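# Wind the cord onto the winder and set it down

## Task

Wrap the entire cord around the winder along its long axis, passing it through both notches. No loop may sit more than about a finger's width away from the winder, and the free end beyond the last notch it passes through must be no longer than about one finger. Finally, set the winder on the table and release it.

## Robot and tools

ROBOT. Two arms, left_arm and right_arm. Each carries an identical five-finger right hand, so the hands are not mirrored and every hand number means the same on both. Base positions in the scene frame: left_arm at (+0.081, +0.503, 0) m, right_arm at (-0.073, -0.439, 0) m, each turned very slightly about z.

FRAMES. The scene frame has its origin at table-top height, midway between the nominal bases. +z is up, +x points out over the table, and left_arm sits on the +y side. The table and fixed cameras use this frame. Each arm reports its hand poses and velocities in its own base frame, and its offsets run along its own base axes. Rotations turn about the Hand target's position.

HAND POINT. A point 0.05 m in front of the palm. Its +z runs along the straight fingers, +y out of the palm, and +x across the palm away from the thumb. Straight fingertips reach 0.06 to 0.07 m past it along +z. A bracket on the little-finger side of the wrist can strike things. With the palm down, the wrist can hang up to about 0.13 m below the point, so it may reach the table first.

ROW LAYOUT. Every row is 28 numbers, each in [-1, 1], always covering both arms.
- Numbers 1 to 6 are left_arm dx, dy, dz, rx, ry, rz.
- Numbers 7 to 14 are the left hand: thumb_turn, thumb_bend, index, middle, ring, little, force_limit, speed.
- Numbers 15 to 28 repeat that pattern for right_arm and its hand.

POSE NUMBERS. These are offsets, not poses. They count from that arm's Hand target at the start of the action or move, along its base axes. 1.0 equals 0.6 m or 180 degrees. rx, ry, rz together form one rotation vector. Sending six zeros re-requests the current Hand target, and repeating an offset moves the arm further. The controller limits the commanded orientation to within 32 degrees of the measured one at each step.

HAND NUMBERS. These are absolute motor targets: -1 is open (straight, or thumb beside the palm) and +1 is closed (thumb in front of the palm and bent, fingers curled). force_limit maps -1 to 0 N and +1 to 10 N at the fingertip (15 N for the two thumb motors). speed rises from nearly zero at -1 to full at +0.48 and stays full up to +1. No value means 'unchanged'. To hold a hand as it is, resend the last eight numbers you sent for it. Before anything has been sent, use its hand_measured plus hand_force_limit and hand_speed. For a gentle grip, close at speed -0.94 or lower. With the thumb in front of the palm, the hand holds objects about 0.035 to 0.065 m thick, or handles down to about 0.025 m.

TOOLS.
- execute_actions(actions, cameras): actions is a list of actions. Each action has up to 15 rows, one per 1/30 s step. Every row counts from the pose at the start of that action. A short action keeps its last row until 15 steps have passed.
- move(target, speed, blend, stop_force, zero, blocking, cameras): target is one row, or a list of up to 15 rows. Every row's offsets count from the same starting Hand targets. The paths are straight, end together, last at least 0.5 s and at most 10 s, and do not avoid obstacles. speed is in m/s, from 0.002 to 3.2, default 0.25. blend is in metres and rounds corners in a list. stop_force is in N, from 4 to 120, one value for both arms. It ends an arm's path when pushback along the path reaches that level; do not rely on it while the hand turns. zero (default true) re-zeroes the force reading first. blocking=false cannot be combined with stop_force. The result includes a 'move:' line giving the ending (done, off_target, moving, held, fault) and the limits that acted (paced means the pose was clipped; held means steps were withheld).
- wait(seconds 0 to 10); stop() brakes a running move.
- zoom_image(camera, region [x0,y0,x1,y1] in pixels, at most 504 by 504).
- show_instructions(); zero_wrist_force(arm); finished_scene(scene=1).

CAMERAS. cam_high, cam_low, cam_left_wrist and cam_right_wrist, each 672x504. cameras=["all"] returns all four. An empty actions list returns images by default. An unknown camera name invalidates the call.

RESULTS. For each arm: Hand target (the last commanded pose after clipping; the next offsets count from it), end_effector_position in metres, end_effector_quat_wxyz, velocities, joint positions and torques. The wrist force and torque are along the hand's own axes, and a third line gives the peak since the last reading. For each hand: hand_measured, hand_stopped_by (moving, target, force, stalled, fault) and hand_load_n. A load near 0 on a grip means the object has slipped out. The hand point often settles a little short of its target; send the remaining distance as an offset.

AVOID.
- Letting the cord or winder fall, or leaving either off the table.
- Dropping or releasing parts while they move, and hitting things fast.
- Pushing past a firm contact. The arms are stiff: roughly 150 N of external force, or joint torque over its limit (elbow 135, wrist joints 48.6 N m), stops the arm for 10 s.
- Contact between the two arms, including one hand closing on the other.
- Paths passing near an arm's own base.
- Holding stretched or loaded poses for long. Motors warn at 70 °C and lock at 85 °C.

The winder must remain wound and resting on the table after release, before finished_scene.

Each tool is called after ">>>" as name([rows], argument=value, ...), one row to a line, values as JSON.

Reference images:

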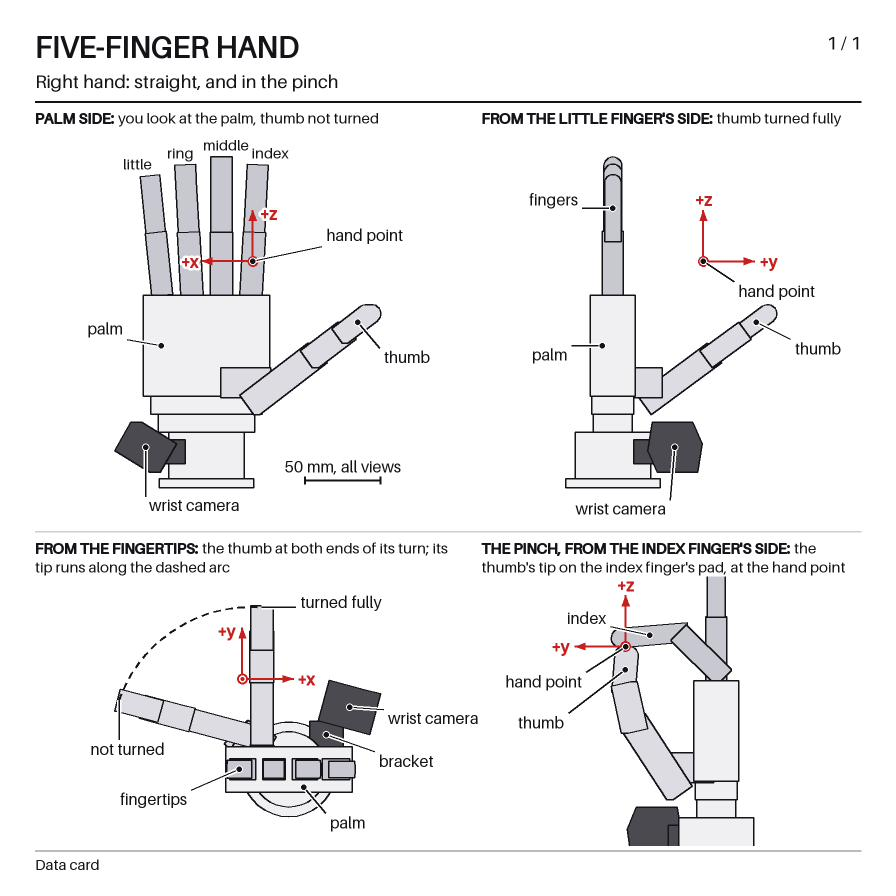

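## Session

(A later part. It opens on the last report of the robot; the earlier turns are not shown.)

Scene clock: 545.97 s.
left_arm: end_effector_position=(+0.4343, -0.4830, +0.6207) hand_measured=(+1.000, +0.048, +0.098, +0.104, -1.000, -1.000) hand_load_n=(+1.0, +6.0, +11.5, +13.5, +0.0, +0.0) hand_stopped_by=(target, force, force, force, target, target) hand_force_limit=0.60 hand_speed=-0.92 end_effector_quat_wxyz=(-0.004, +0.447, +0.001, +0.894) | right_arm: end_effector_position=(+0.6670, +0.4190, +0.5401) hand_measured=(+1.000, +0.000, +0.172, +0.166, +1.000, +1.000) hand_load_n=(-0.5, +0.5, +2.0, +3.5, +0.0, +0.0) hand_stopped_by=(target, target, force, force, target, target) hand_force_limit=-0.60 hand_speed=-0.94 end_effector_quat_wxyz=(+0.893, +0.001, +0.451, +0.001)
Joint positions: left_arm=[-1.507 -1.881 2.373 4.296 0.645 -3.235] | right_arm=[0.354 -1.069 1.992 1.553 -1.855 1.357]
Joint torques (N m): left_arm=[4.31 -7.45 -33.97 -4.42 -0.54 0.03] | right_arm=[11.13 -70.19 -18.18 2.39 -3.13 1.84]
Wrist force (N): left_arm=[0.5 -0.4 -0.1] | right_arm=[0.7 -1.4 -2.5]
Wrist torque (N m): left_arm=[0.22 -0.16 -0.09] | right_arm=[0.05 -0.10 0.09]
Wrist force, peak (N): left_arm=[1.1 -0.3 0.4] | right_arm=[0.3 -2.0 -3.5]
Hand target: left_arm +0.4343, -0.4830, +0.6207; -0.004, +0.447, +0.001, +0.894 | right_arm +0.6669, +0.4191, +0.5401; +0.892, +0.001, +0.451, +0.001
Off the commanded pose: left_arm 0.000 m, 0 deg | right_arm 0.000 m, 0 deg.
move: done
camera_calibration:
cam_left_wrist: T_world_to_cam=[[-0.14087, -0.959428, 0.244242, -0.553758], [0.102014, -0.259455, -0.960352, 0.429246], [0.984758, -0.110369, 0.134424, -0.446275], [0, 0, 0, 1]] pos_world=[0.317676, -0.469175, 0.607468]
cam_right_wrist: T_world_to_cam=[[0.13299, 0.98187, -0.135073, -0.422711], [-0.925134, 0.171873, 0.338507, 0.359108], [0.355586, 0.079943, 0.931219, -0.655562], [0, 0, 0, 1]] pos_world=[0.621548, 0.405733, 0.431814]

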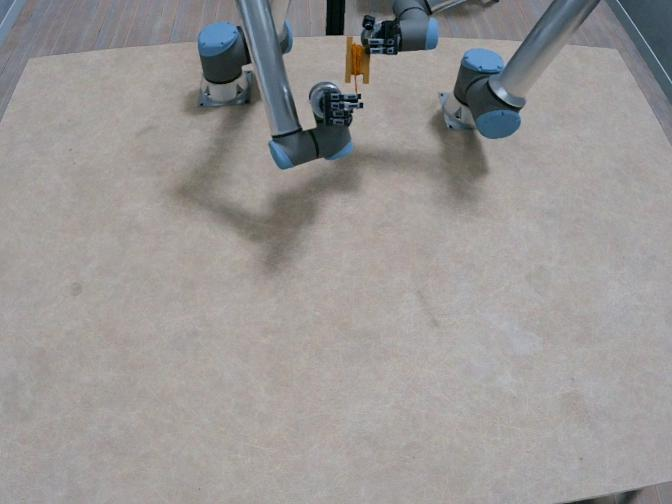

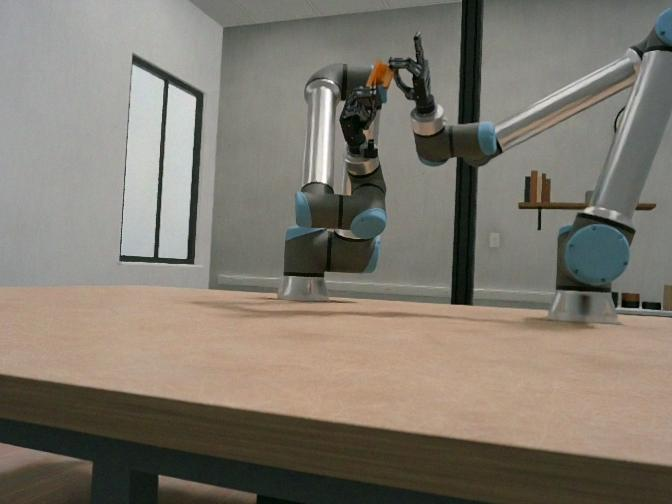

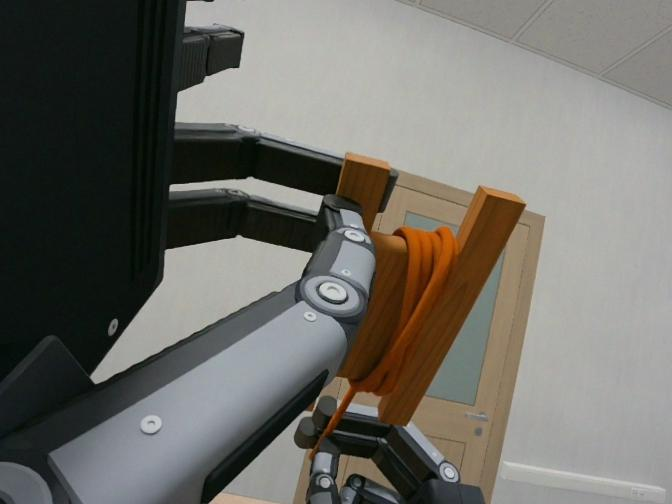

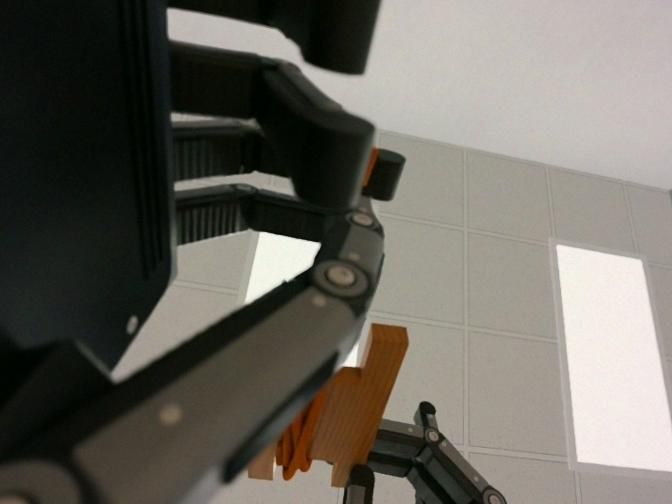

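>>> move([
  [0,0,0,0,0,0,1,0.08,0.8,0.8,-1,-1,0.6,-0.92,-0.0367,0.0033,-0.0168,0,0.09,0,1,0.0,0.6,0.6,1,1,-0.6,-0.94],
], speed=0.12, cameras=["cam_left_wrist","cam_high"])

>>> move([
  [0,0,0,0,0,0,1,0.08,0.8,0.8,-1,-1,0.6,-0.92,0,0,0,0,0,0,1,0.0,-0.25,-0.25,1,1,-0.6,-0.85],
  [0,0,0,0,0,0,1,0.08,0.8,0.8,-1,-1,0.6,-0.92,-0.02,-0.13,-0.05,0,0,0,1,0.0,-0.25,-0.25,1,1,-0.6,-0.85],
], speed=0.15, cameras=["all"])

>>> zoom_image(camera="cam_high", region=[310, 0, 400, 110])

>>> zoom_image(camera="cam_low", region=[340, 30, 430, 150])

>>> zoom_image(camera="cam_right_wrist", region=[350, 250, 620, 504])

Scene clock: 548.07 s.
left_arm: end_effector_position=(+0.4343, -0.4830, +0.6207) hand_measured=(+1.000, +0.048, +0.098, +0.104, -1.000, -1.000) hand_load_n=(+0.5, +6.0, +11.0, +13.5, +0.0, +0.0) hand_stopped_by=(target, force, force, force, target, target) hand_force_limit=0.60 hand_speed=-0.92 end_effector_quat_wxyz=(-0.004, +0.447, +0.001, +0.894) | right_arm: end_effector_position=(+0.6449, +0.4210, +0.5300) hand_measured=(+1.000, +0.000, +0.172, +0.166, +1.000, +1.000) hand_load_n=(-0.5, +0.5, +2.0, +3.5, -0.5, +0.0) hand_stopped_by=(target, target, force, force, target, target) hand_force_limit=-0.60 hand_speed=-0.94 end_effector_quat_wxyz=(+0.820, +0.002, +0.572, +0.000)
Joint positions: left_arm=[-1.507 -1.881 2.373 4.296 0.645 -3.235] | right_arm=[0.402 -1.212 2.138 1.835 -1.949 1.427]
Joint torques (N m): left_arm=[3.78 -5.71 -33.62 -3.94 -0.47 0.66] | right_arm=[10.1 -62.06 -18.22 1.22 -3.21 1.74]
Wrist force (N): left_arm=[0.6 -0.5 0.4] | right_arm=[1.3 -1.7 -2.0]
Wrist torque (N m): left_arm=[0.18 -0.18 -0.10] | right_arm=[0.01 -0.18 0.12]
Wrist force, peak (N): left_arm=[0.8 -0.7 0.2] | right_arm=[1.0 -1.9 -3.2]
Hand target: left_arm +0.4343, -0.4830, +0.6207; -0.004, +0.447, +0.001, +0.894 | right_arm +0.6449, +0.4210, +0.5300; +0.820, +0.002, +0.572, +0.000
Off the commanded pose: left_arm 0.000 m, 0 deg | right_arm 0.000 m, 0 deg.
move: done
camera_calibration:
cam_left_wrist: T_world_to_cam=[[-0.14087, -0.959428, 0.244242, -0.553758], [0.102014, -0.259455, -0.960352, 0.429246], [0.984758, -0.110369, 0.134424, -0.446275], [0, 0, 0, 1]] pos_world=[0.317676, -0.469175, 0.607468]
Images, in order (width x height): cam_high 672x504, cam_left_wrist 672x504.

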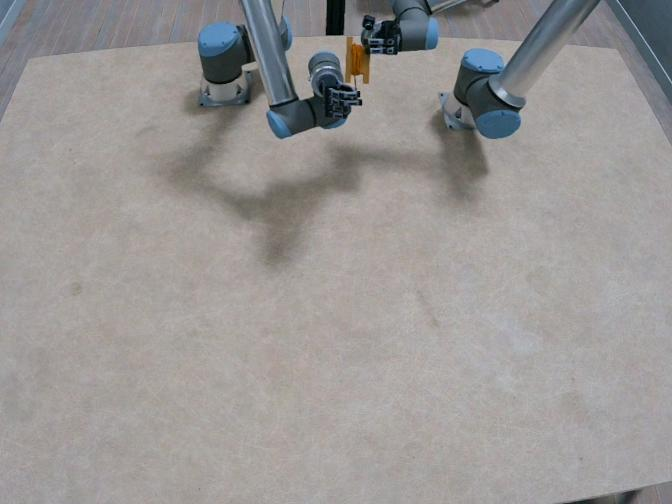

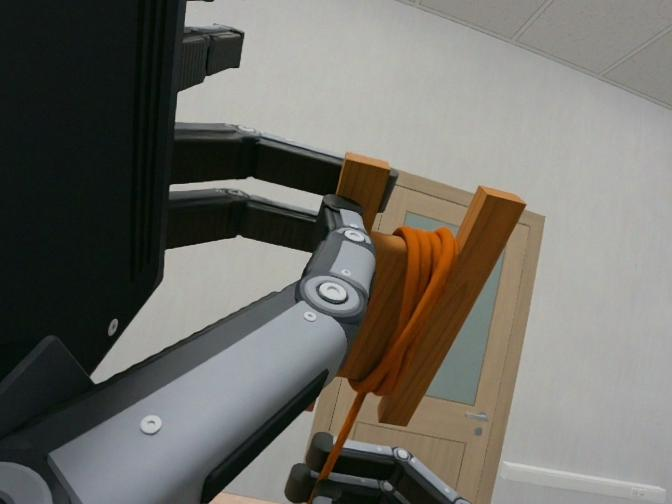

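Scene clock: 550.60 s.
left_arm: end_effector_position=(+0.4343, -0.4830, +0.6207) hand_measured=(+1.000, +0.048, +0.098, +0.104, -1.000, -1.000) hand_load_n=(+1.0, +6.0, +11.0, +13.5, +0.0, +0.0) hand_stopped_by=(target, force, force, force, target, target) hand_force_limit=0.60 hand_speed=-0.92 end_effector_quat_wxyz=(-0.004, +0.447, +0.001, +0.894) | right_arm: end_effector_position=(+0.6329, +0.3432, +0.5000) hand_measured=(+1.000, +0.000, -0.250, -0.250, +1.000, +1.000) hand_load_n=(+0.0, +0.0, +0.0, +0.0, +0.0, +0.0) hand_stopped_by=(target, target, target, target, target, target) hand_force_limit=-0.60 hand_speed=-0.85 end_effector_quat_wxyz=(+0.820, +0.002, +0.572, +0.000)
Joint positions: left_arm=[-1.507 -1.881 2.373 4.296 0.645 -3.235] | right_arm=[0.258 -1.232 2.269 1.742 -1.814 1.483]
Joint torques (N m): left_arm=[1.79 -5.86 -33.47 -3.84 -0.53 0.43] | right_arm=[-16.24 -56.82 -15.31 -2.3 2.55 1.75]
Wrist force (N): left_arm=[0.4 -0.4 0.2] | right_arm=[0.9 -1.4 -2.5]
Wrist torque (N m): left_arm=[0.20 -0.11 -0.12] | right_arm=[0.08 -0.09 0.10]
Wrist force, peak (N): left_arm=[0.9 -0.5 0.6] | right_arm=[1.0 -2.3 -3.0]
Hand target: left_arm +0.4343, -0.4830, +0.6207; -0.004, +0.447, +0.001, +0.894 | right_arm +0.6329, +0.3430, +0.5000; +0.820, +0.002, +0.572, +0.000
Off the commanded pose: left_arm 0.000 m, 0 deg | right_arm 0.000 m, 0 deg.
move: done
camera_calibration:
cam_left_wrist: T_world_to_cam=[[-0.14087, -0.959428, 0.244242, -0.553758], [0.102014, -0.259455, -0.960352, 0.429246], [0.984758, -0.110369, 0.134424, -0.446275], [0, 0, 0, 1]] pos_world=[0.317676, -0.469175, 0.607468]
cam_right_wrist: T_world_to_cam=[[0.0899299, 0.98187, -0.166866, -0.305921], [-0.793632, 0.171873, 0.583617, 0.148393], [0.601716, 0.0799455, 0.794699, -0.687511], [0, 0, 0, 1]] pos_world=[0.558966, 0.329833, 0.408712]

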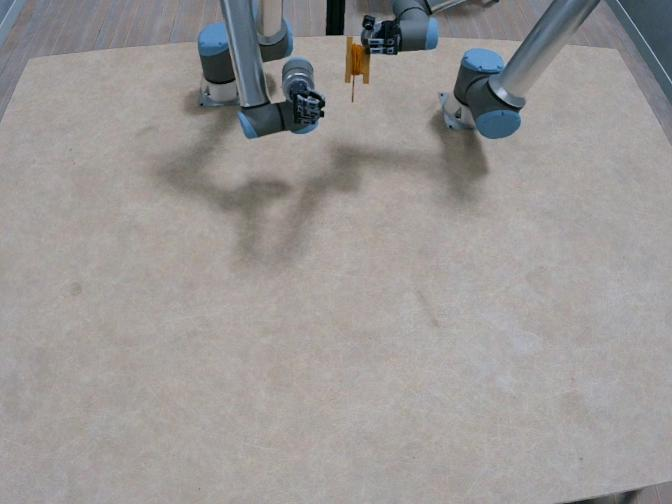

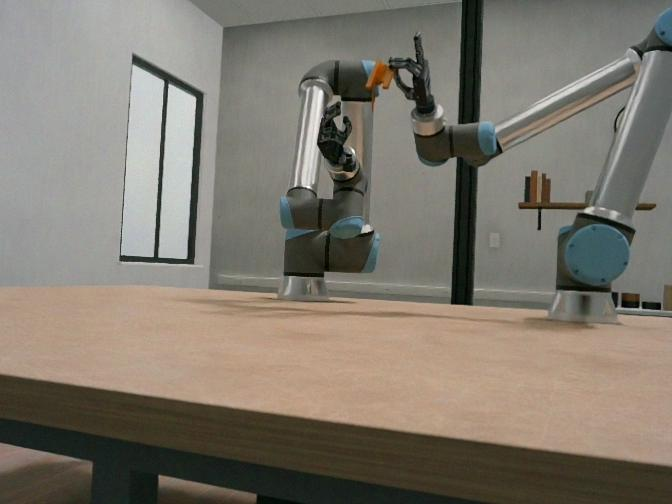

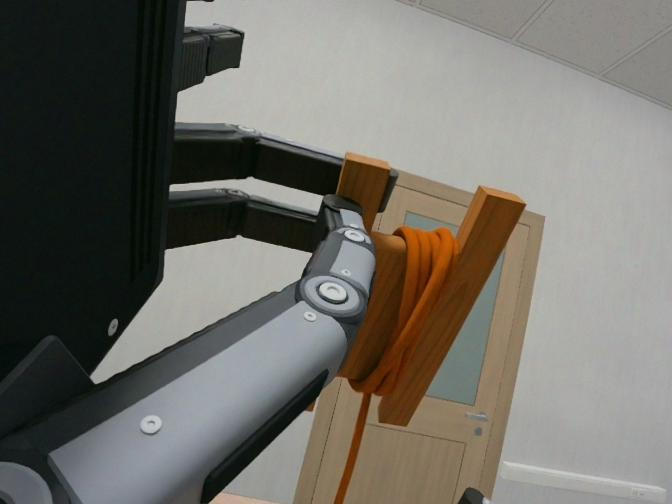

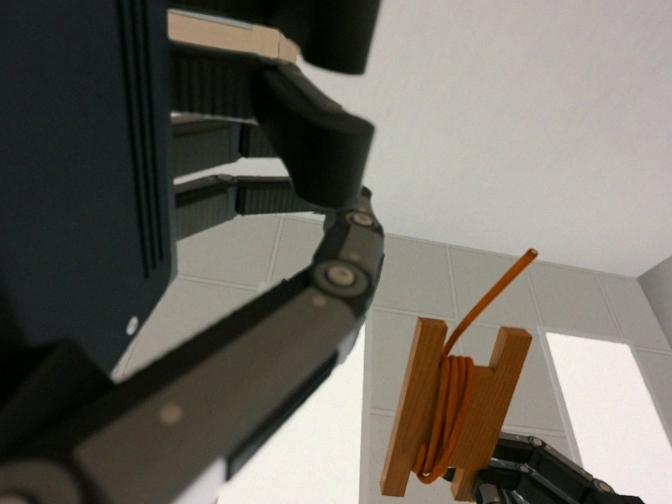

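Scaled by 4.582 from the camera's 672x504 image, which has a finer 960x720 frame.

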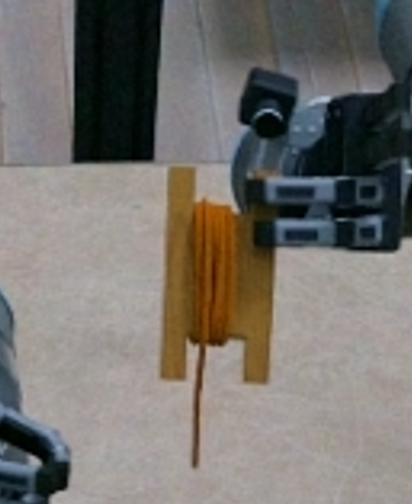

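Scaled by 4.200 from the camera's 672x504 image, which has a finer 960x720 frame.

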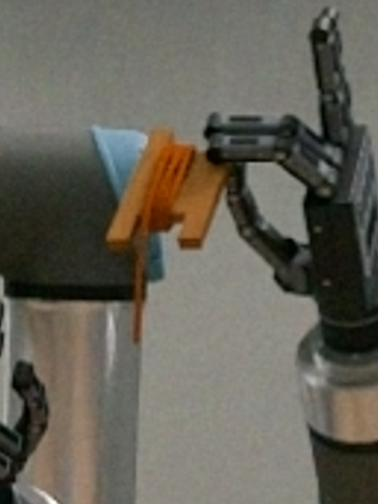

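Scaled by 1.867 from the camera's 672x504 image, which has a finer 960x720 frame.

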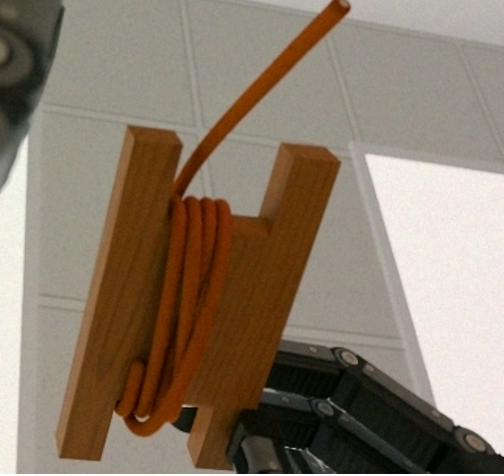

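>>> move([
  [0,0,0,0,0,0,1,0.08,0.8,0.8,-1,-1,0.6,-0.92,0.0,0.0833,0.0333,0,0,0,1,0.0,-0.25,-0.25,1,1,-0.6,-0.85],
], speed=0.15, cameras=["cam_right_wrist"])

>>> zoom_image(camera="cam_right_wrist", region=[280, 120, 520, 504])

Scene clock: 552.03 s.
left_arm: end_effector_position=(+0.4343, -0.4830, +0.6207) hand_measured=(+1.000, +0.048, +0.098, +0.104, -1.000, -1.000) hand_load_n=(+1.0, +6.0, +11.0, +13.5, +0.0, +0.0) hand_stopped_by=(target, force, force, force, target, target) hand_force_limit=0.60 hand_speed=-0.92 end_effector_quat_wxyz=(-0.004, +0.447, +0.001, +0.894) | right_arm: end_effector_position=(+0.6329, +0.3928, +0.5199) hand_measured=(+1.000, +0.000, -0.250, -0.250, +1.000, +1.000) hand_load_n=(-0.5, +0.0, +0.0, +0.0, +0.0, +0.0) hand_stopped_by=(target, target, target, target, target, target) hand_force_limit=-0.60 hand_speed=-0.85 end_effector_quat_wxyz=(+0.820, +0.001, +0.572, +0.000)
Joint positions: left_arm=[-1.507 -1.881 2.373 4.296 0.645 -3.235] | right_arm=[0.359 -1.23 2.199 1.799 -1.909 1.445]
Joint torques (N m): left_arm=[3.13 -6.46 -33.87 -4.23 -0.8 0.26] | right_arm=[9.93 -35.69 -29.14 0.93 -3.1 -2.44]
Wrist force (N): left_arm=[0.5 -0.7 0.4] | right_arm=[0.7 -1.6 -2.1]
Wrist torque (N m): left_arm=[0.14 -0.13 -0.13] | right_arm=[0.04 -0.09 0.31]
Wrist force, peak (N): left_arm=[0.9 -0.7 0.4] | right_arm=[1.0 -2.4 -2.4]
Hand target: left_arm +0.4343, -0.4830, +0.6207; -0.004, +0.447, +0.001, +0.894 | right_arm +0.6329, +0.3930, +0.5200; +0.820, +0.002, +0.572, +0.000
Off the commanded pose: left_arm 0.000 m, 0 deg | right_arm 0.000 m, 0 deg.
move: done
camera_calibration:
cam_right_wrist: T_world_to_cam=[[0.0897976, 0.98188, -0.166879, -0.351324], [-0.793698, 0.171768, 0.583557, 0.128339], [0.601648, 0.0800498, 0.79474, -0.707318], [0, 0, 0, 1]] pos_world=[0.558967, 0.379534, 0.428612]
Images, in order (width x height): cam_right_wrist 672x504.

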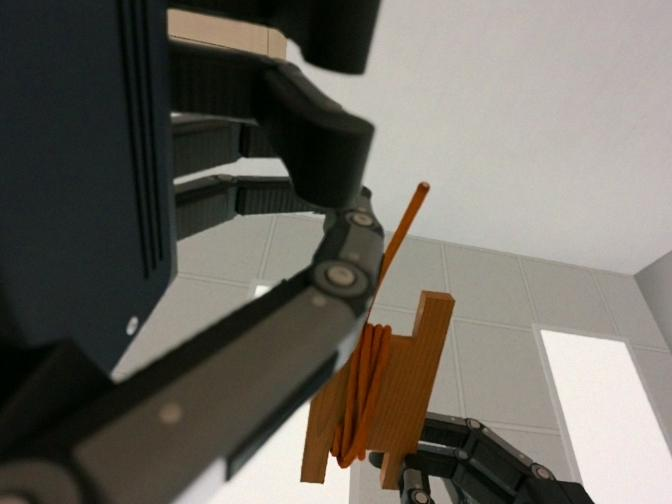

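Scaled by 1.312 from the camera's 672x504 image, which has a finer 960x720 frame.

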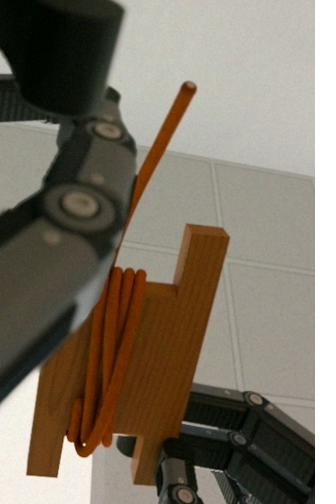

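>>> move([
  [0,0,0,0,0,0,1,0.08,0.8,0.8,-1,-1,0.6,-0.92,0.0057,0.0367,0.0158,0,0,0,1,0.0,-0.25,-0.25,1,1,-0.6,-0.7],
  [0,0,0,0,0,0,1,0.08,0.8,0.8,-1,-1,0.6,-0.92,0.0057,0.0367,0.0158,0,0,0,1,0.0,0.6,0.6,1,1,-0.6,-0.94],
], speed=0.15, cameras=["cam_right_wrist","cam_left_wrist"])

Scene clock: 558.83 s.
left_arm: end_effector_position=(+0.4343, -0.4830, +0.6207) hand_measured=(+1.000, +0.048, +0.098, +0.104, -1.000, -1.000) hand_load_n=(+1.0, +6.0, +11.0, +13.5, +0.0, +0.0) hand_stopped_by=(target, force, force, force, target, target) hand_force_limit=0.60 hand_speed=-0.92 end_effector_quat_wxyz=(-0.004, +0.447, +0.001, +0.894) | right_arm: end_effector_position=(+0.6363, +0.4150, +0.5294) hand_measured=(+1.000, +0.000, +0.184, +0.178, +1.000, +1.000) hand_load_n=(-1.0, -0.5, +3.0, +2.0, +0.0, +0.0) hand_stopped_by=(target, target, force, force, target, target) hand_force_limit=-0.60 hand_speed=-0.94 end_effector_quat_wxyz=(+0.820, +0.002, +0.572, +0.000)
Joint positions: left_arm=[-1.507 -1.881 2.373 4.296 0.645 -3.235] | right_arm=[0.398 -1.224 2.16 1.827 -1.945 1.429]
Joint torques (N m): left_arm=[4.01 -5.05 -33.45 -4.16 -0.52 0.19] | right_arm=[9.35 -37.37 -29.45 1.41 -3.04 -2.54]
Wrist force (N): left_arm=[0.1 -0.2 0.0] | right_arm=[0.8 -1.3 -1.9]
Wrist torque (N m): left_arm=[0.24 -0.08 -0.12] | right_arm=[0.06 -0.10 0.33]
Wrist force, peak (N): left_arm=[1.0 -0.8 0.5] | right_arm=[0.8 -1.6 -2.8]
Hand target: left_arm +0.4343, -0.4830, +0.6207; -0.004, +0.447, +0.001, +0.894 | right_arm +0.6363, +0.4150, +0.5294; +0.820, +0.002, +0.572, +0.000
Off the commanded pose: left_arm 0.000 m, 0 deg | right_arm 0.000 m, 0 deg.
move: done
camera_calibration:
cam_left_wrist: T_world_to_cam=[[-0.14087, -0.959428, 0.244242, -0.553758], [0.102014, -0.259455, -0.960352, 0.429246], [0.984758, -0.110369, 0.134424, -0.446275], [0, 0, 0, 1]] pos_world=[0.317676, -0.469175, 0.607468]
cam_right_wrist: T_world_to_cam=[[0.0899299, 0.98187, -0.166866, -0.371918], [-0.793632, 0.171873, 0.583617, 0.121575], [0.601716, 0.0799455, 0.794699, -0.718669], [0, 0, 0, 1]] pos_world=[0.562366, 0.401733, 0.438112]
Images, in order (width x height): cam_left_wrist 672x504, cam_right_wrist 672x504.

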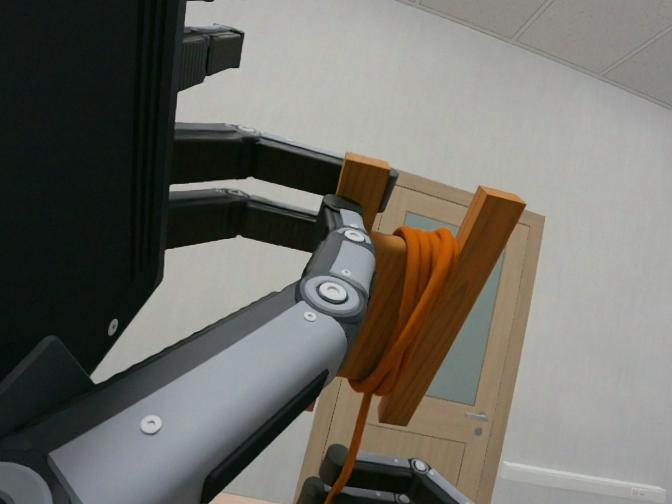

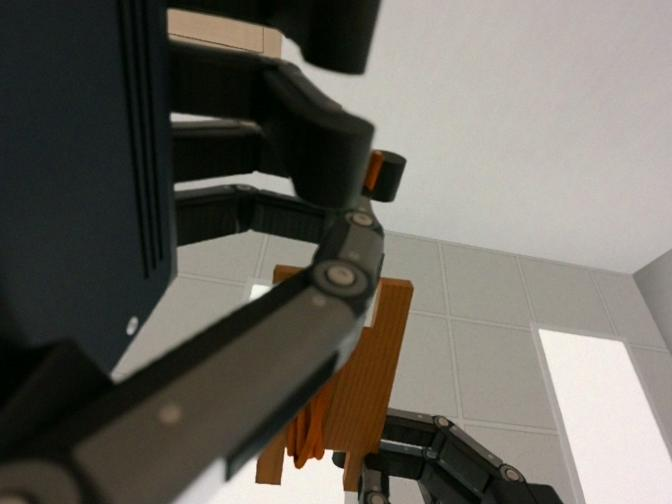

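>>> move([
  [0,0,0,0,0,0,1,0.08,0.8,0.8,-1,-1,0.6,-0.92,0,0,0,0,0,0,1,0.0,0.0,0.0,1,1,-0.6,-0.7],
  [0,0,0,0,0,0,1,0.08,0.8,0.8,-1,-1,0.6,-0.92,0,0.0058,0.003,0,0,0,1,0.0,0.0,0.0,1,1,-0.6,-0.7],
  [0,0,0,0,0,0,1,0.08,0.8,0.8,-1,-1,0.6,-0.92,0,0.0058,0.003,0,0,0,1,0.0,0.6,0.6,1,1,-0.6,-0.94],
], speed=0.1, cameras=["cam_right_wrist"])

Scene clock: 562.27 s.
left_arm: end_effector_position=(+0.4343, -0.4830, +0.6207) hand_measured=(+1.000, +0.048, +0.098, +0.104, -1.000, -1.000) hand_load_n=(+1.0, +6.0, +11.0, +13.5, +0.0, +0.0) hand_stopped_by=(target, force, force, force, target, target) hand_force_limit=0.60 hand_speed=-0.92 end_effector_quat_wxyz=(-0.004, +0.447, +0.001, +0.894) | right_arm: end_effector_position=(+0.6363, +0.4185, +0.5312) hand_measured=(+1.000, +0.000, +0.168, +0.158, +1.000, +1.000) hand_load_n=(-1.0, +1.0, +2.0, +2.0, +0.0, +0.0) hand_stopped_by=(target, target, force, force, target, target) hand_force_limit=-0.60 hand_speed=-0.94 end_effector_quat_wxyz=(+0.820, +0.002, +0.572, +0.000)
Joint positions: left_arm=[-1.507 -1.881 2.373 4.296 0.645 -3.235] | right_arm=[0.404 -1.224 2.154 1.831 -1.951 1.427]
Joint torques (N m): left_arm=[3.84 -6.49 -33.16 -3.79 -0.37 0.45] | right_arm=[8.39 -36.64 -29.84 1.08 -2.98 -2.44]
Wrist force (N): left_arm=[0.5 -0.5 0.2] | right_arm=[0.8 -1.6 -2.3]
Wrist torque (N m): left_arm=[0.17 -0.15 -0.11] | right_arm=[0.03 -0.08 0.31]
Wrist force, peak (N): left_arm=[0.9 -0.4 0.5] | right_arm=[0.8 -1.9 -2.5]
Hand target: left_arm +0.4343, -0.4830, +0.6207; -0.004, +0.447, +0.001, +0.894 | right_arm +0.6363, +0.4185, +0.5312; +0.820, +0.002, +0.572, +0.000
Off the commanded pose: left_arm 0.000 m, 0 deg | right_arm 0.000 m, 0 deg.
move: done
camera_calibration:
cam_right_wrist: T_world_to_cam=[[0.0899299, 0.98187, -0.166866, -0.375054], [-0.793632, 0.171873, 0.583617, 0.119923], [0.601716, 0.0799455, 0.794699, -0.720379], [0, 0, 0, 1]] pos_world=[0.562366, 0.405233, 0.439912]
Images, in order (width x height): cam_right_wrist 672x504.

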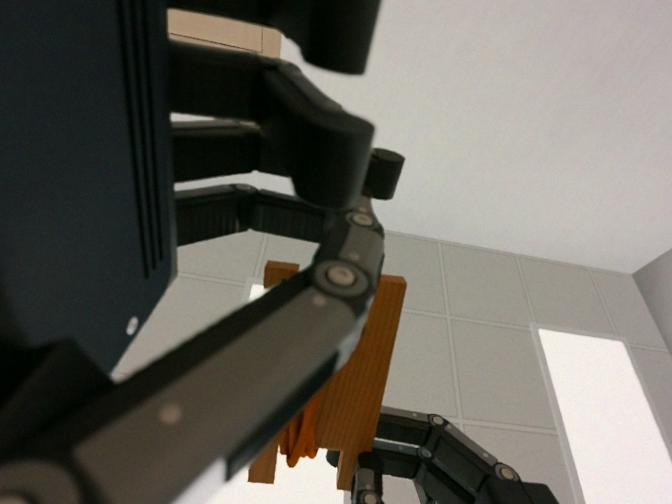

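>>> move([
  [0,0,0,0,0,0,1,0.08,0.8,0.8,-1,-1,0.6,-0.92,0.0512,0.0108,0.0147,0,-0.09,0,1,0.0,0.6,0.6,1,1,-0.6,-0.94],
  [0,0,0,0,0,0,1,0.08,0.8,0.8,-1,-1,0.6,-0.92,0.1062,-0.0308,0.0897,0,-0.15,0,1,0.0,0.6,0.6,1,1,-0.6,-0.94],
  [0,0,0,0,0,0,1,0.08,0.8,0.8,-1,-1,0.6,-0.92,0.0895,-0.1225,0.1563,0,-0.218,0,1,0.0,0.6,0.6,1,1,-0.6,-0.94],
], speed=0.2, blend=0.01)

>>> move(target=[0,0,0,0,0,0,1,0.08,0.8,0.8,-1,-1,0.6,-0.92,-0.0133,0,0.0583,-0.4496,0.2596,-0.2596,1,0.0,0.6,0.6,1,1,-0.6,-0.94], speed=0.5, cameras=["cam_high"])

>>> move([
  [0,0,0,0,0,0,1,0.08,0.8,0.8,-1,-1,0.6,-0.92,-0.01,0.0417,0.0833,0,0,0,1,0.0,0.6,0.6,1,1,-0.6,-0.94],
  [0,0,0,0,0,0,1,0.08,0.8,0.8,-1,-1,0.6,-0.92,-0.065,0.0917,0.1383,0,0,0,1,0.0,0.6,0.6,1,1,-0.6,-0.94],
  [0,0,0,0,0,0,1,0.08,0.8,0.8,-1,-1,0.6,-0.92,-0.145,0.1167,0.16,0,0,0,1,0.0,0.6,0.6,1,1,-0.6,-0.94],
  [0,0,0,0,0,0,1,0.08,0.8,0.8,-1,-1,0.6,-0.92,-0.2717,0.1167,0.12,0,0,0,1,0.0,0.6,0.6,1,1,-0.6,-0.94],
  [0,0,0,0,0,0,1,0.08,0.8,0.8,-1,-1,0.6,-0.92,-0.3433,0.0833,0.03,0,0,0,1,0.0,0.6,0.6,1,1,-0.6,-0.94],
  [0,0,0,0,0,0,1,0.08,0.8,0.8,-1,-1,0.6,-0.92,-0.37,0.0667,-0.1,0,0,0,1,0.0,0.6,0.6,1,1,-0.6,-0.94],
  [0,0,0,0,0,0,1,0.08,0.8,0.8,-1,-1,0.6,-0.92,-0.3067,0.0617,-0.3333,0,0,0,1,0.0,0.6,0.6,1,1,-0.6,-0.94],
  [0,0,0,0,0,0,1,0.08,0.8,0.8,-1,-1,0.6,-0.92,-0.1367,0.055,-0.4417,0,0,0,1,0.0,0.6,0.6,1,1,-0.6,-0.94],
], speed=0.22, blend=0.015, cameras=["all"])

>>> zoom_image(camera="cam_high", region=[310, 0, 400, 110])

Scene clock: 565.13 s.
left_arm: end_effector_position=(+0.4343, -0.4830, +0.6207) hand_measured=(+1.000, +0.048, +0.098, +0.104, -1.000, -1.000) hand_load_n=(+1.0, +6.0, +11.5, +13.5, +0.0, +0.0) hand_stopped_by=(target, force, force, force, target, target) hand_force_limit=0.60 hand_speed=-0.92 end_effector_quat_wxyz=(-0.004, +0.447, +0.001, +0.894) | right_arm: end_effector_position=(+0.6901, +0.3452, +0.6249) hand_measured=(+1.000, +0.000, +0.168, +0.158, +1.000, +1.000) hand_load_n=(-0.5, +1.0, +2.0, +2.0, +0.0, +0.0) hand_stopped_by=(target, target, force, force, target, target) hand_force_limit=-0.60 hand_speed=-0.94 end_effector_quat_wxyz=(+0.964, +0.001, +0.264, +0.001)
Joint positions: left_arm=[-1.507 -1.881 2.373 4.296 0.645 -3.235] | right_arm=[0.185 -1.041 1.794 1.345 -1.666 1.414]
Joint torques (N m): left_arm=[4.23 -6.2 -33.92 -4.32 -0.36 0.9] | right_arm=[-17.35 -75.08 -32.44 0.31 2.66 1.83]
Wrist force (N): left_arm=[0.0 -0.3 0.5] | right_arm=[0.0 -1.6 -3.3]
Wrist torque (N m): left_arm=[0.19 -0.07 -0.13] | right_arm=[0.04 -0.03 0.04]
Wrist force, peak (N): left_arm=[1.0 -0.7 0.2] | right_arm=[0.8 -1.6 -3.7]
Hand target: left_arm +0.4343, -0.4830, +0.6207; -0.004, +0.447, +0.001, +0.894 | right_arm +0.6900, +0.3450, +0.6250; +0.965, +0.001, +0.264, +0.001
Off the commanded pose: left_arm 0.000 m, 0 deg | right_arm 0.000 m, 0 deg.
move: done

Scene clock: 567.87 s.
left_arm: end_effector_position=(+0.4343, -0.4830, +0.6207) hand_measured=(+1.000, +0.048, +0.098, +0.104, -1.000, -1.000) hand_load_n=(+1.0, +6.0, +11.5, +13.5, +0.0, +0.0) hand_stopped_by=(target, force, force, force, target, target) hand_force_limit=0.60 hand_speed=-0.92 end_effector_quat_wxyz=(-0.004, +0.447, +0.001, +0.894) | right_arm: end_effector_position=(+0.6820, +0.3450, +0.6600) hand_measured=(+1.000, +0.000, +0.168, +0.158, +1.000, +1.000) hand_load_n=(-0.5, +1.0, +2.0, +2.0, +0.0, +0.0) hand_stopped_by=(target, target, force, force, target, target) hand_force_limit=-0.60 hand_speed=-0.94 end_effector_quat_wxyz=(+0.499, -0.496, +0.503, -0.502)
Joint positions: left_arm=[-1.507 -1.881 2.373 4.296 0.645 -3.235] | right_arm=[0.312 -1.647 1.989 2.797 -1.893 0.002]
Joint torques (N m): left_arm=[2.25 -6.09 -34.81 -3.95 0.02 0.83] | right_arm=[9.73 -19.19 -46.09 -0.09 -3.17 -2.61]
Wrist force (N): left_arm=[0.3 -0.4 0.5] | right_arm=[-0.8 -0.2 -1.2]
Wrist torque (N m): left_arm=[0.17 -0.11 -0.13] | right_arm=[0.04 0.06 0.02]
Wrist force, peak (N): left_arm=[0.8 -0.9 0.2] | right_arm=[0.7 -1.4 -3.7]
Hand target: left_arm +0.4343, -0.4830, +0.6207; -0.004, +0.447, +0.001, +0.894 | right_arm +0.6821, +0.3450, +0.6600; +0.498, -0.496, +0.503, -0.502
Off the commanded pose: left_arm 0.000 m, 0 deg | right_arm 0.000 m, 0 deg.
move: done
Images, in order (width x height): cam_high 672x504.

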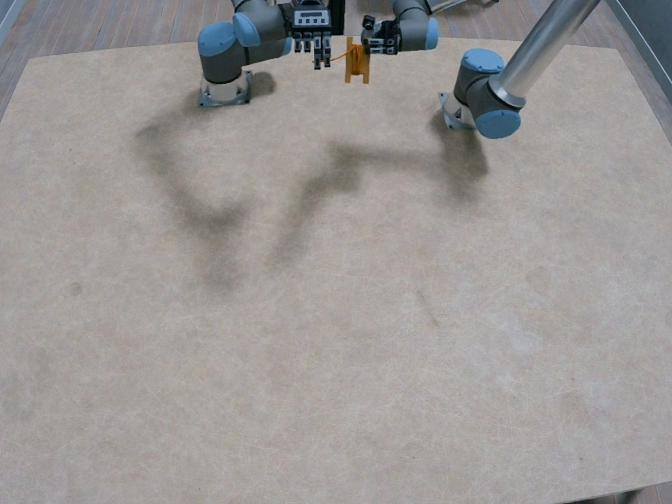

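Scene clock: 571.57 s.
left_arm: end_effector_position=(+0.4343, -0.4830, +0.6207) hand_measured=(+1.000, +0.048, +0.098, +0.104, -1.000, -1.000) hand_load_n=(+1.0, +6.0, +11.5, +13.5, +0.5, +0.0) hand_stopped_by=(target, force, force, force, target, target) hand_force_limit=0.60 hand_speed=-0.92 end_effector_quat_wxyz=(-0.004, +0.447, +0.001, +0.894) | right_arm: end_effector_position=(+0.5999, +0.3780, +0.3951) hand_measured=(+1.000, +0.000, +0.168, +0.158, +1.000, +1.000) hand_load_n=(-0.5, +1.0, +2.0, +2.0, +0.0, +0.0) hand_stopped_by=(target, target, force, force, target, target) hand_force_limit=-0.60 hand_speed=-0.94 end_effector_quat_wxyz=(+0.498, -0.496, +0.503, -0.502)
Joint positions: left_arm=[-1.507 -1.881 2.373 4.296 0.645 -3.235] | right_arm=[0.442 -1.409 2.317 2.231 -2.023 0.002]
Joint torques (N m): left_arm=[5.48 -6.98 -34.72 -4.07 -0.56 0.69] | right_arm=[-16.74 -24.44 -32.61 -3.68 2.85 -2.27]
Wrist force (N): left_arm=[0.6 -0.4 -0.2] | right_arm=[-1.3 0.2 -0.3]
Wrist torque (N m): left_arm=[0.21 -0.13 -0.11] | right_arm=[0.04 0.10 0.01]
Wrist force, peak (N): left_arm=[0.8 -0.7 0.5] | right_arm=[-1.2 0.7 -1.5]
Hand target: left_arm +0.4343, -0.4830, +0.6207; -0.004, +0.447, +0.001, +0.894 | right_arm +0.6000, +0.3780, +0.3950; +0.498, -0.496, +0.503, -0.502
Off the commanded pose: left_arm 0.000 m, 0 deg | right_arm 0.000 m, 0 deg.
move: done
camera_calibration:
cam_left_wrist: T_world_to_cam=[[-0.14087, -0.959428, 0.244242, -0.553758], [0.102014, -0.259455, -0.960352, 0.429246], [0.984758, -0.110369, 0.134424, -0.446275], [0, 0, 0, 1]] pos_world=[0.317676, -0.469175, 0.607468]
cam_right_wrist: T_world_to_cam=[[0.0248473, -0.18796, -0.981862, 0.448514], [-0.535194, 0.82706, -0.17187, 0.0731618], [0.844364, 0.529757, -0.0800449, -0.557026], [0, 0, 0, 1]] pos_world=[0.498344, 0.318882, 0.408367]

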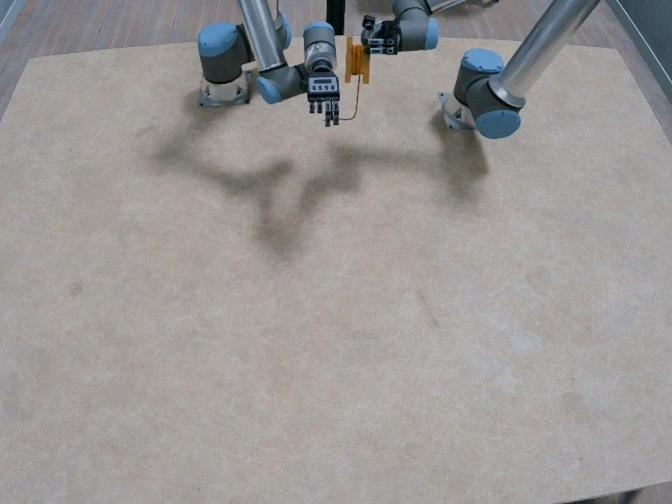

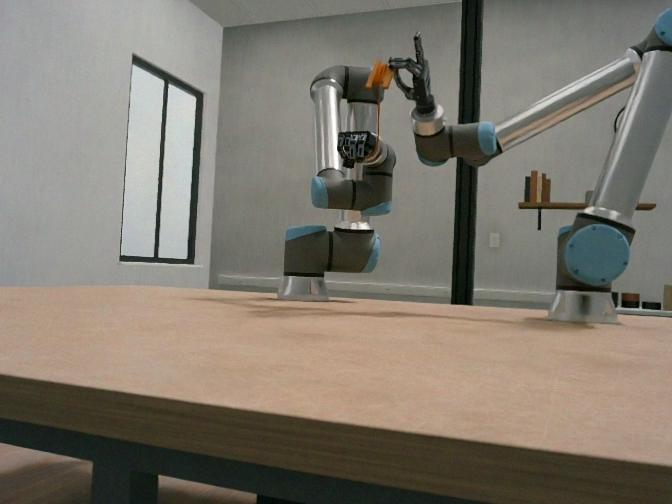

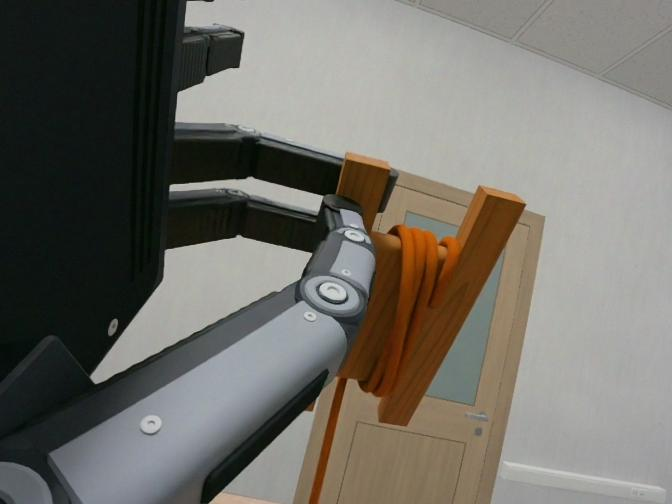

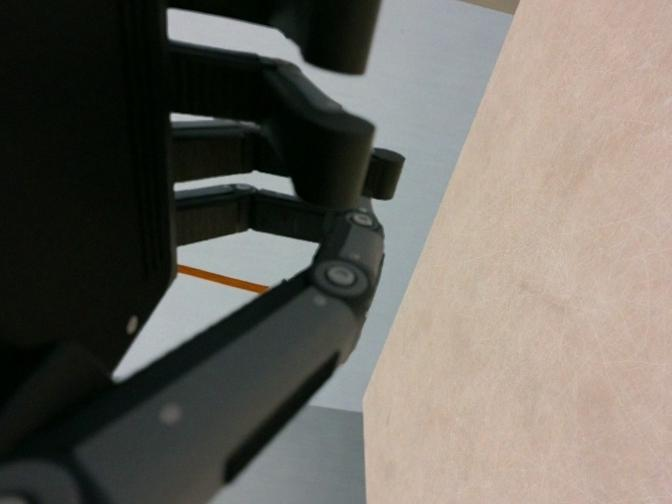

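Scaled by 4.582 from the camera's 672x504 image, which has a finer 960x720 frame.

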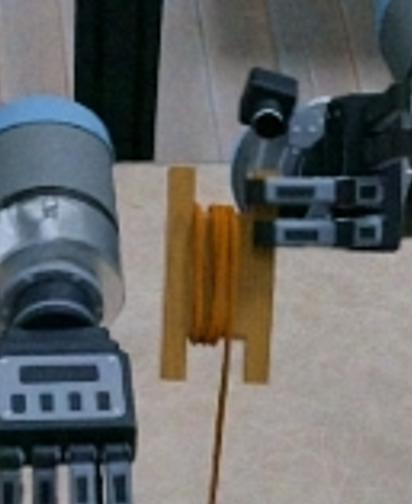

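>>> move([
  [0,0,0,0,0,0,1,0.08,0.8,0.8,-1,-1,0.6,-0.92,0.1,0.0367,0,0,-0.1,0,1,0.0,0.6,0.6,1,1,-0.6,-0.94],
  [0,0,0,0,0,0,1,0.08,0.8,0.8,-1,-1,0.6,-0.92,0.225,0.0617,0.0833,0,-0.2,0,1,0.0,0.6,0.6,1,1,-0.6,-0.94],
  [0,0,0,0,0,0,1,0.08,0.8,0.8,-1,-1,0.6,-0.92,0.2917,0.0033,0.1583,0,-0.1,0,1,0.0,0.6,0.6,1,1,-0.6,-0.94],
  [0,0,0,0,0,0,1,0.08,0.8,0.8,-1,-1,0.6,-0.92,0.3333,-0.0467,0.2417,0,0,0,1,0.0,0.6,0.6,1,1,-0.6,-0.94],
  [0,0,0,0,0,0,1,0.08,0.8,0.8,-1,-1,0.6,-0.92,0.3667,-0.055,0.375,0,0,0,1,0.0,0.6,0.6,1,1,-0.6,-0.94],
  [0,0,0,0,0,0,1,0.08,0.8,0.8,-1,-1,0.6,-0.92,0.3433,-0.055,0.5167,0,0,0,1,0.0,0.6,0.6,1,1,-0.6,-0.94],
  [0,0,0,0,0,0,1,0.08,0.8,0.8,-1,-1,0.6,-0.92,0.275,-0.055,0.6333,0,0,0,1,0.0,0.6,0.6,1,1,-0.6,-0.94],
], speed=0.25, blend=0.02, cameras=["all"])

>>> zoom_image(camera="cam_high", region=[310, 0, 400, 110])

Scene clock: 576.60 s.
left_arm: end_effector_position=(+0.4343, -0.4830, +0.6207) hand_measured=(+1.000, +0.048, +0.098, +0.104, -1.000, -1.000) hand_load_n=(+1.0, +6.0, +11.0, +13.5, +0.0, +0.0) hand_stopped_by=(target, force, force, force, target, target) hand_force_limit=0.60 hand_speed=-0.92 end_effector_quat_wxyz=(-0.004, +0.447, +0.001, +0.894) | right_arm: end_effector_position=(+0.7651, +0.3450, +0.7748) hand_measured=(+1.000, +0.000, +0.168, +0.158, +1.000, +1.000) hand_load_n=(-0.5, +1.0, +2.0, +2.0, +0.0, +0.0) hand_stopped_by=(target, target, force, force, target, target) hand_force_limit=-0.60 hand_speed=-0.94 end_effector_quat_wxyz=(+0.498, -0.496, +0.503, -0.502) end_effector_velocity=(-0.001, +0.000, +0.001) end_effector_angular_velocity=(-0.001, +0.002, -0.001)
Joint positions: left_arm=[-1.507 -1.881 2.373 4.296 0.645 -3.235] | right_arm=[0.267 -1.575 1.713 3.001 -1.848 0.002]
Joint velocities: left_arm=[within noise] | right_arm=[0 -0.002 -0.001 0.005 -0.001 0]
Joint torques (N m): left_arm=[4.16 -7.48 -34.11 -4.4 -0.25 0.75] | right_arm=[9.99 -47.89 -47.34 -0.42 -3.56 1.86]
Wrist force (N): left_arm=[0.6 -0.5 0.5] | right_arm=[-0.8 0.2 -1.2]
Wrist torque (N m): left_arm=[0.16 -0.16 -0.11] | right_arm=[0.06 0.05 -0.19]
Wrist force, peak (N): left_arm=[0.8 -0.4 0.8] | right_arm=[-1.4 0.2 -2.2]
Hand target: left_arm +0.4343, -0.4830, +0.6207; -0.004, +0.447, +0.001, +0.894 | right_arm +0.7650, +0.3450, +0.7750; +0.498, -0.496, +0.503, -0.502
Off the commanded pose: left_arm 0.000 m, 0 deg | right_arm 0.000 m, 0 deg.
move: done
camera_calibration:
cam_left_wrist: T_world_to_cam=[[-0.14087, -0.959428, 0.244242, -0.553758], [0.102014, -0.259455, -0.960352, 0.429246], [0.984758, -0.110369, 0.134424, -0.446275], [0, 0, 0, 1]] pos_world=[0.317676, -0.469175, 0.607468]
cam_right_wrist: T_world_to_cam=[[0.0249302, -0.187908, -0.98187, 0.810954], [-0.535179, 0.827069, -0.171871, 0.25417], [0.844371, 0.529761, -0.0799456, -0.648808], [0, 0, 0, 1]] pos_world=[0.663644, 0.285882, 0.788067]

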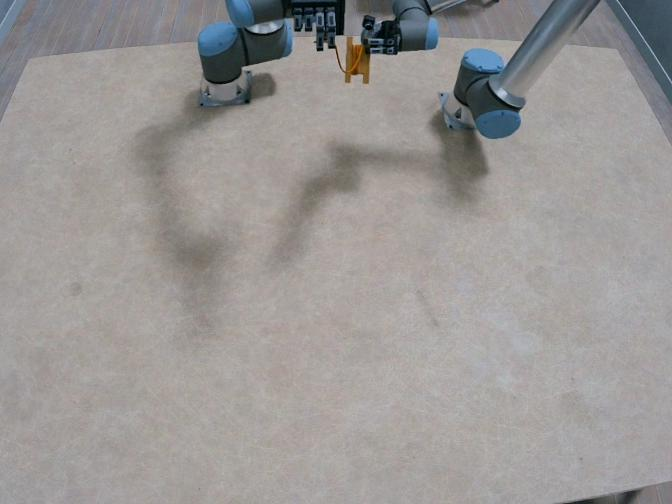

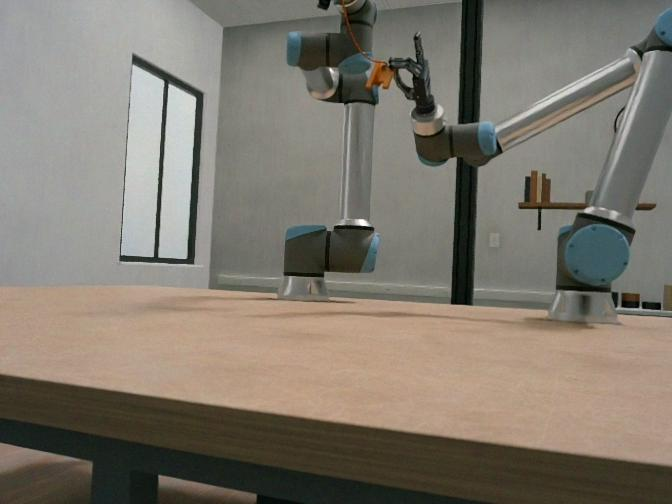

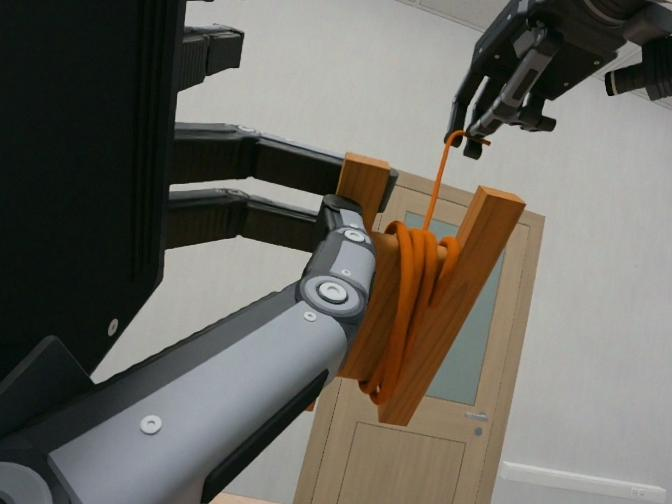

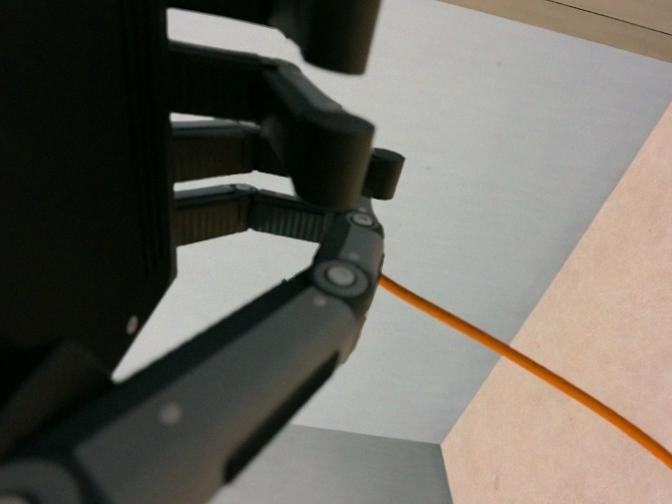

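Scaled by 4.582 from the camera's 672x504 image, which has a finer 960x720 frame.

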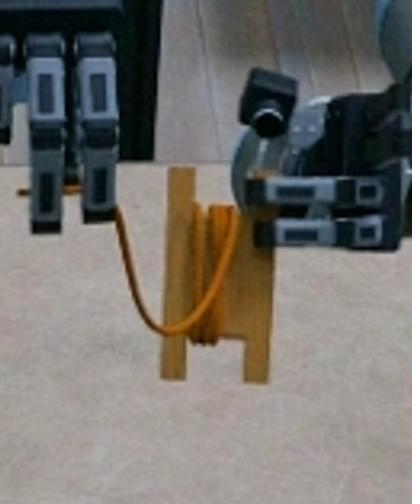

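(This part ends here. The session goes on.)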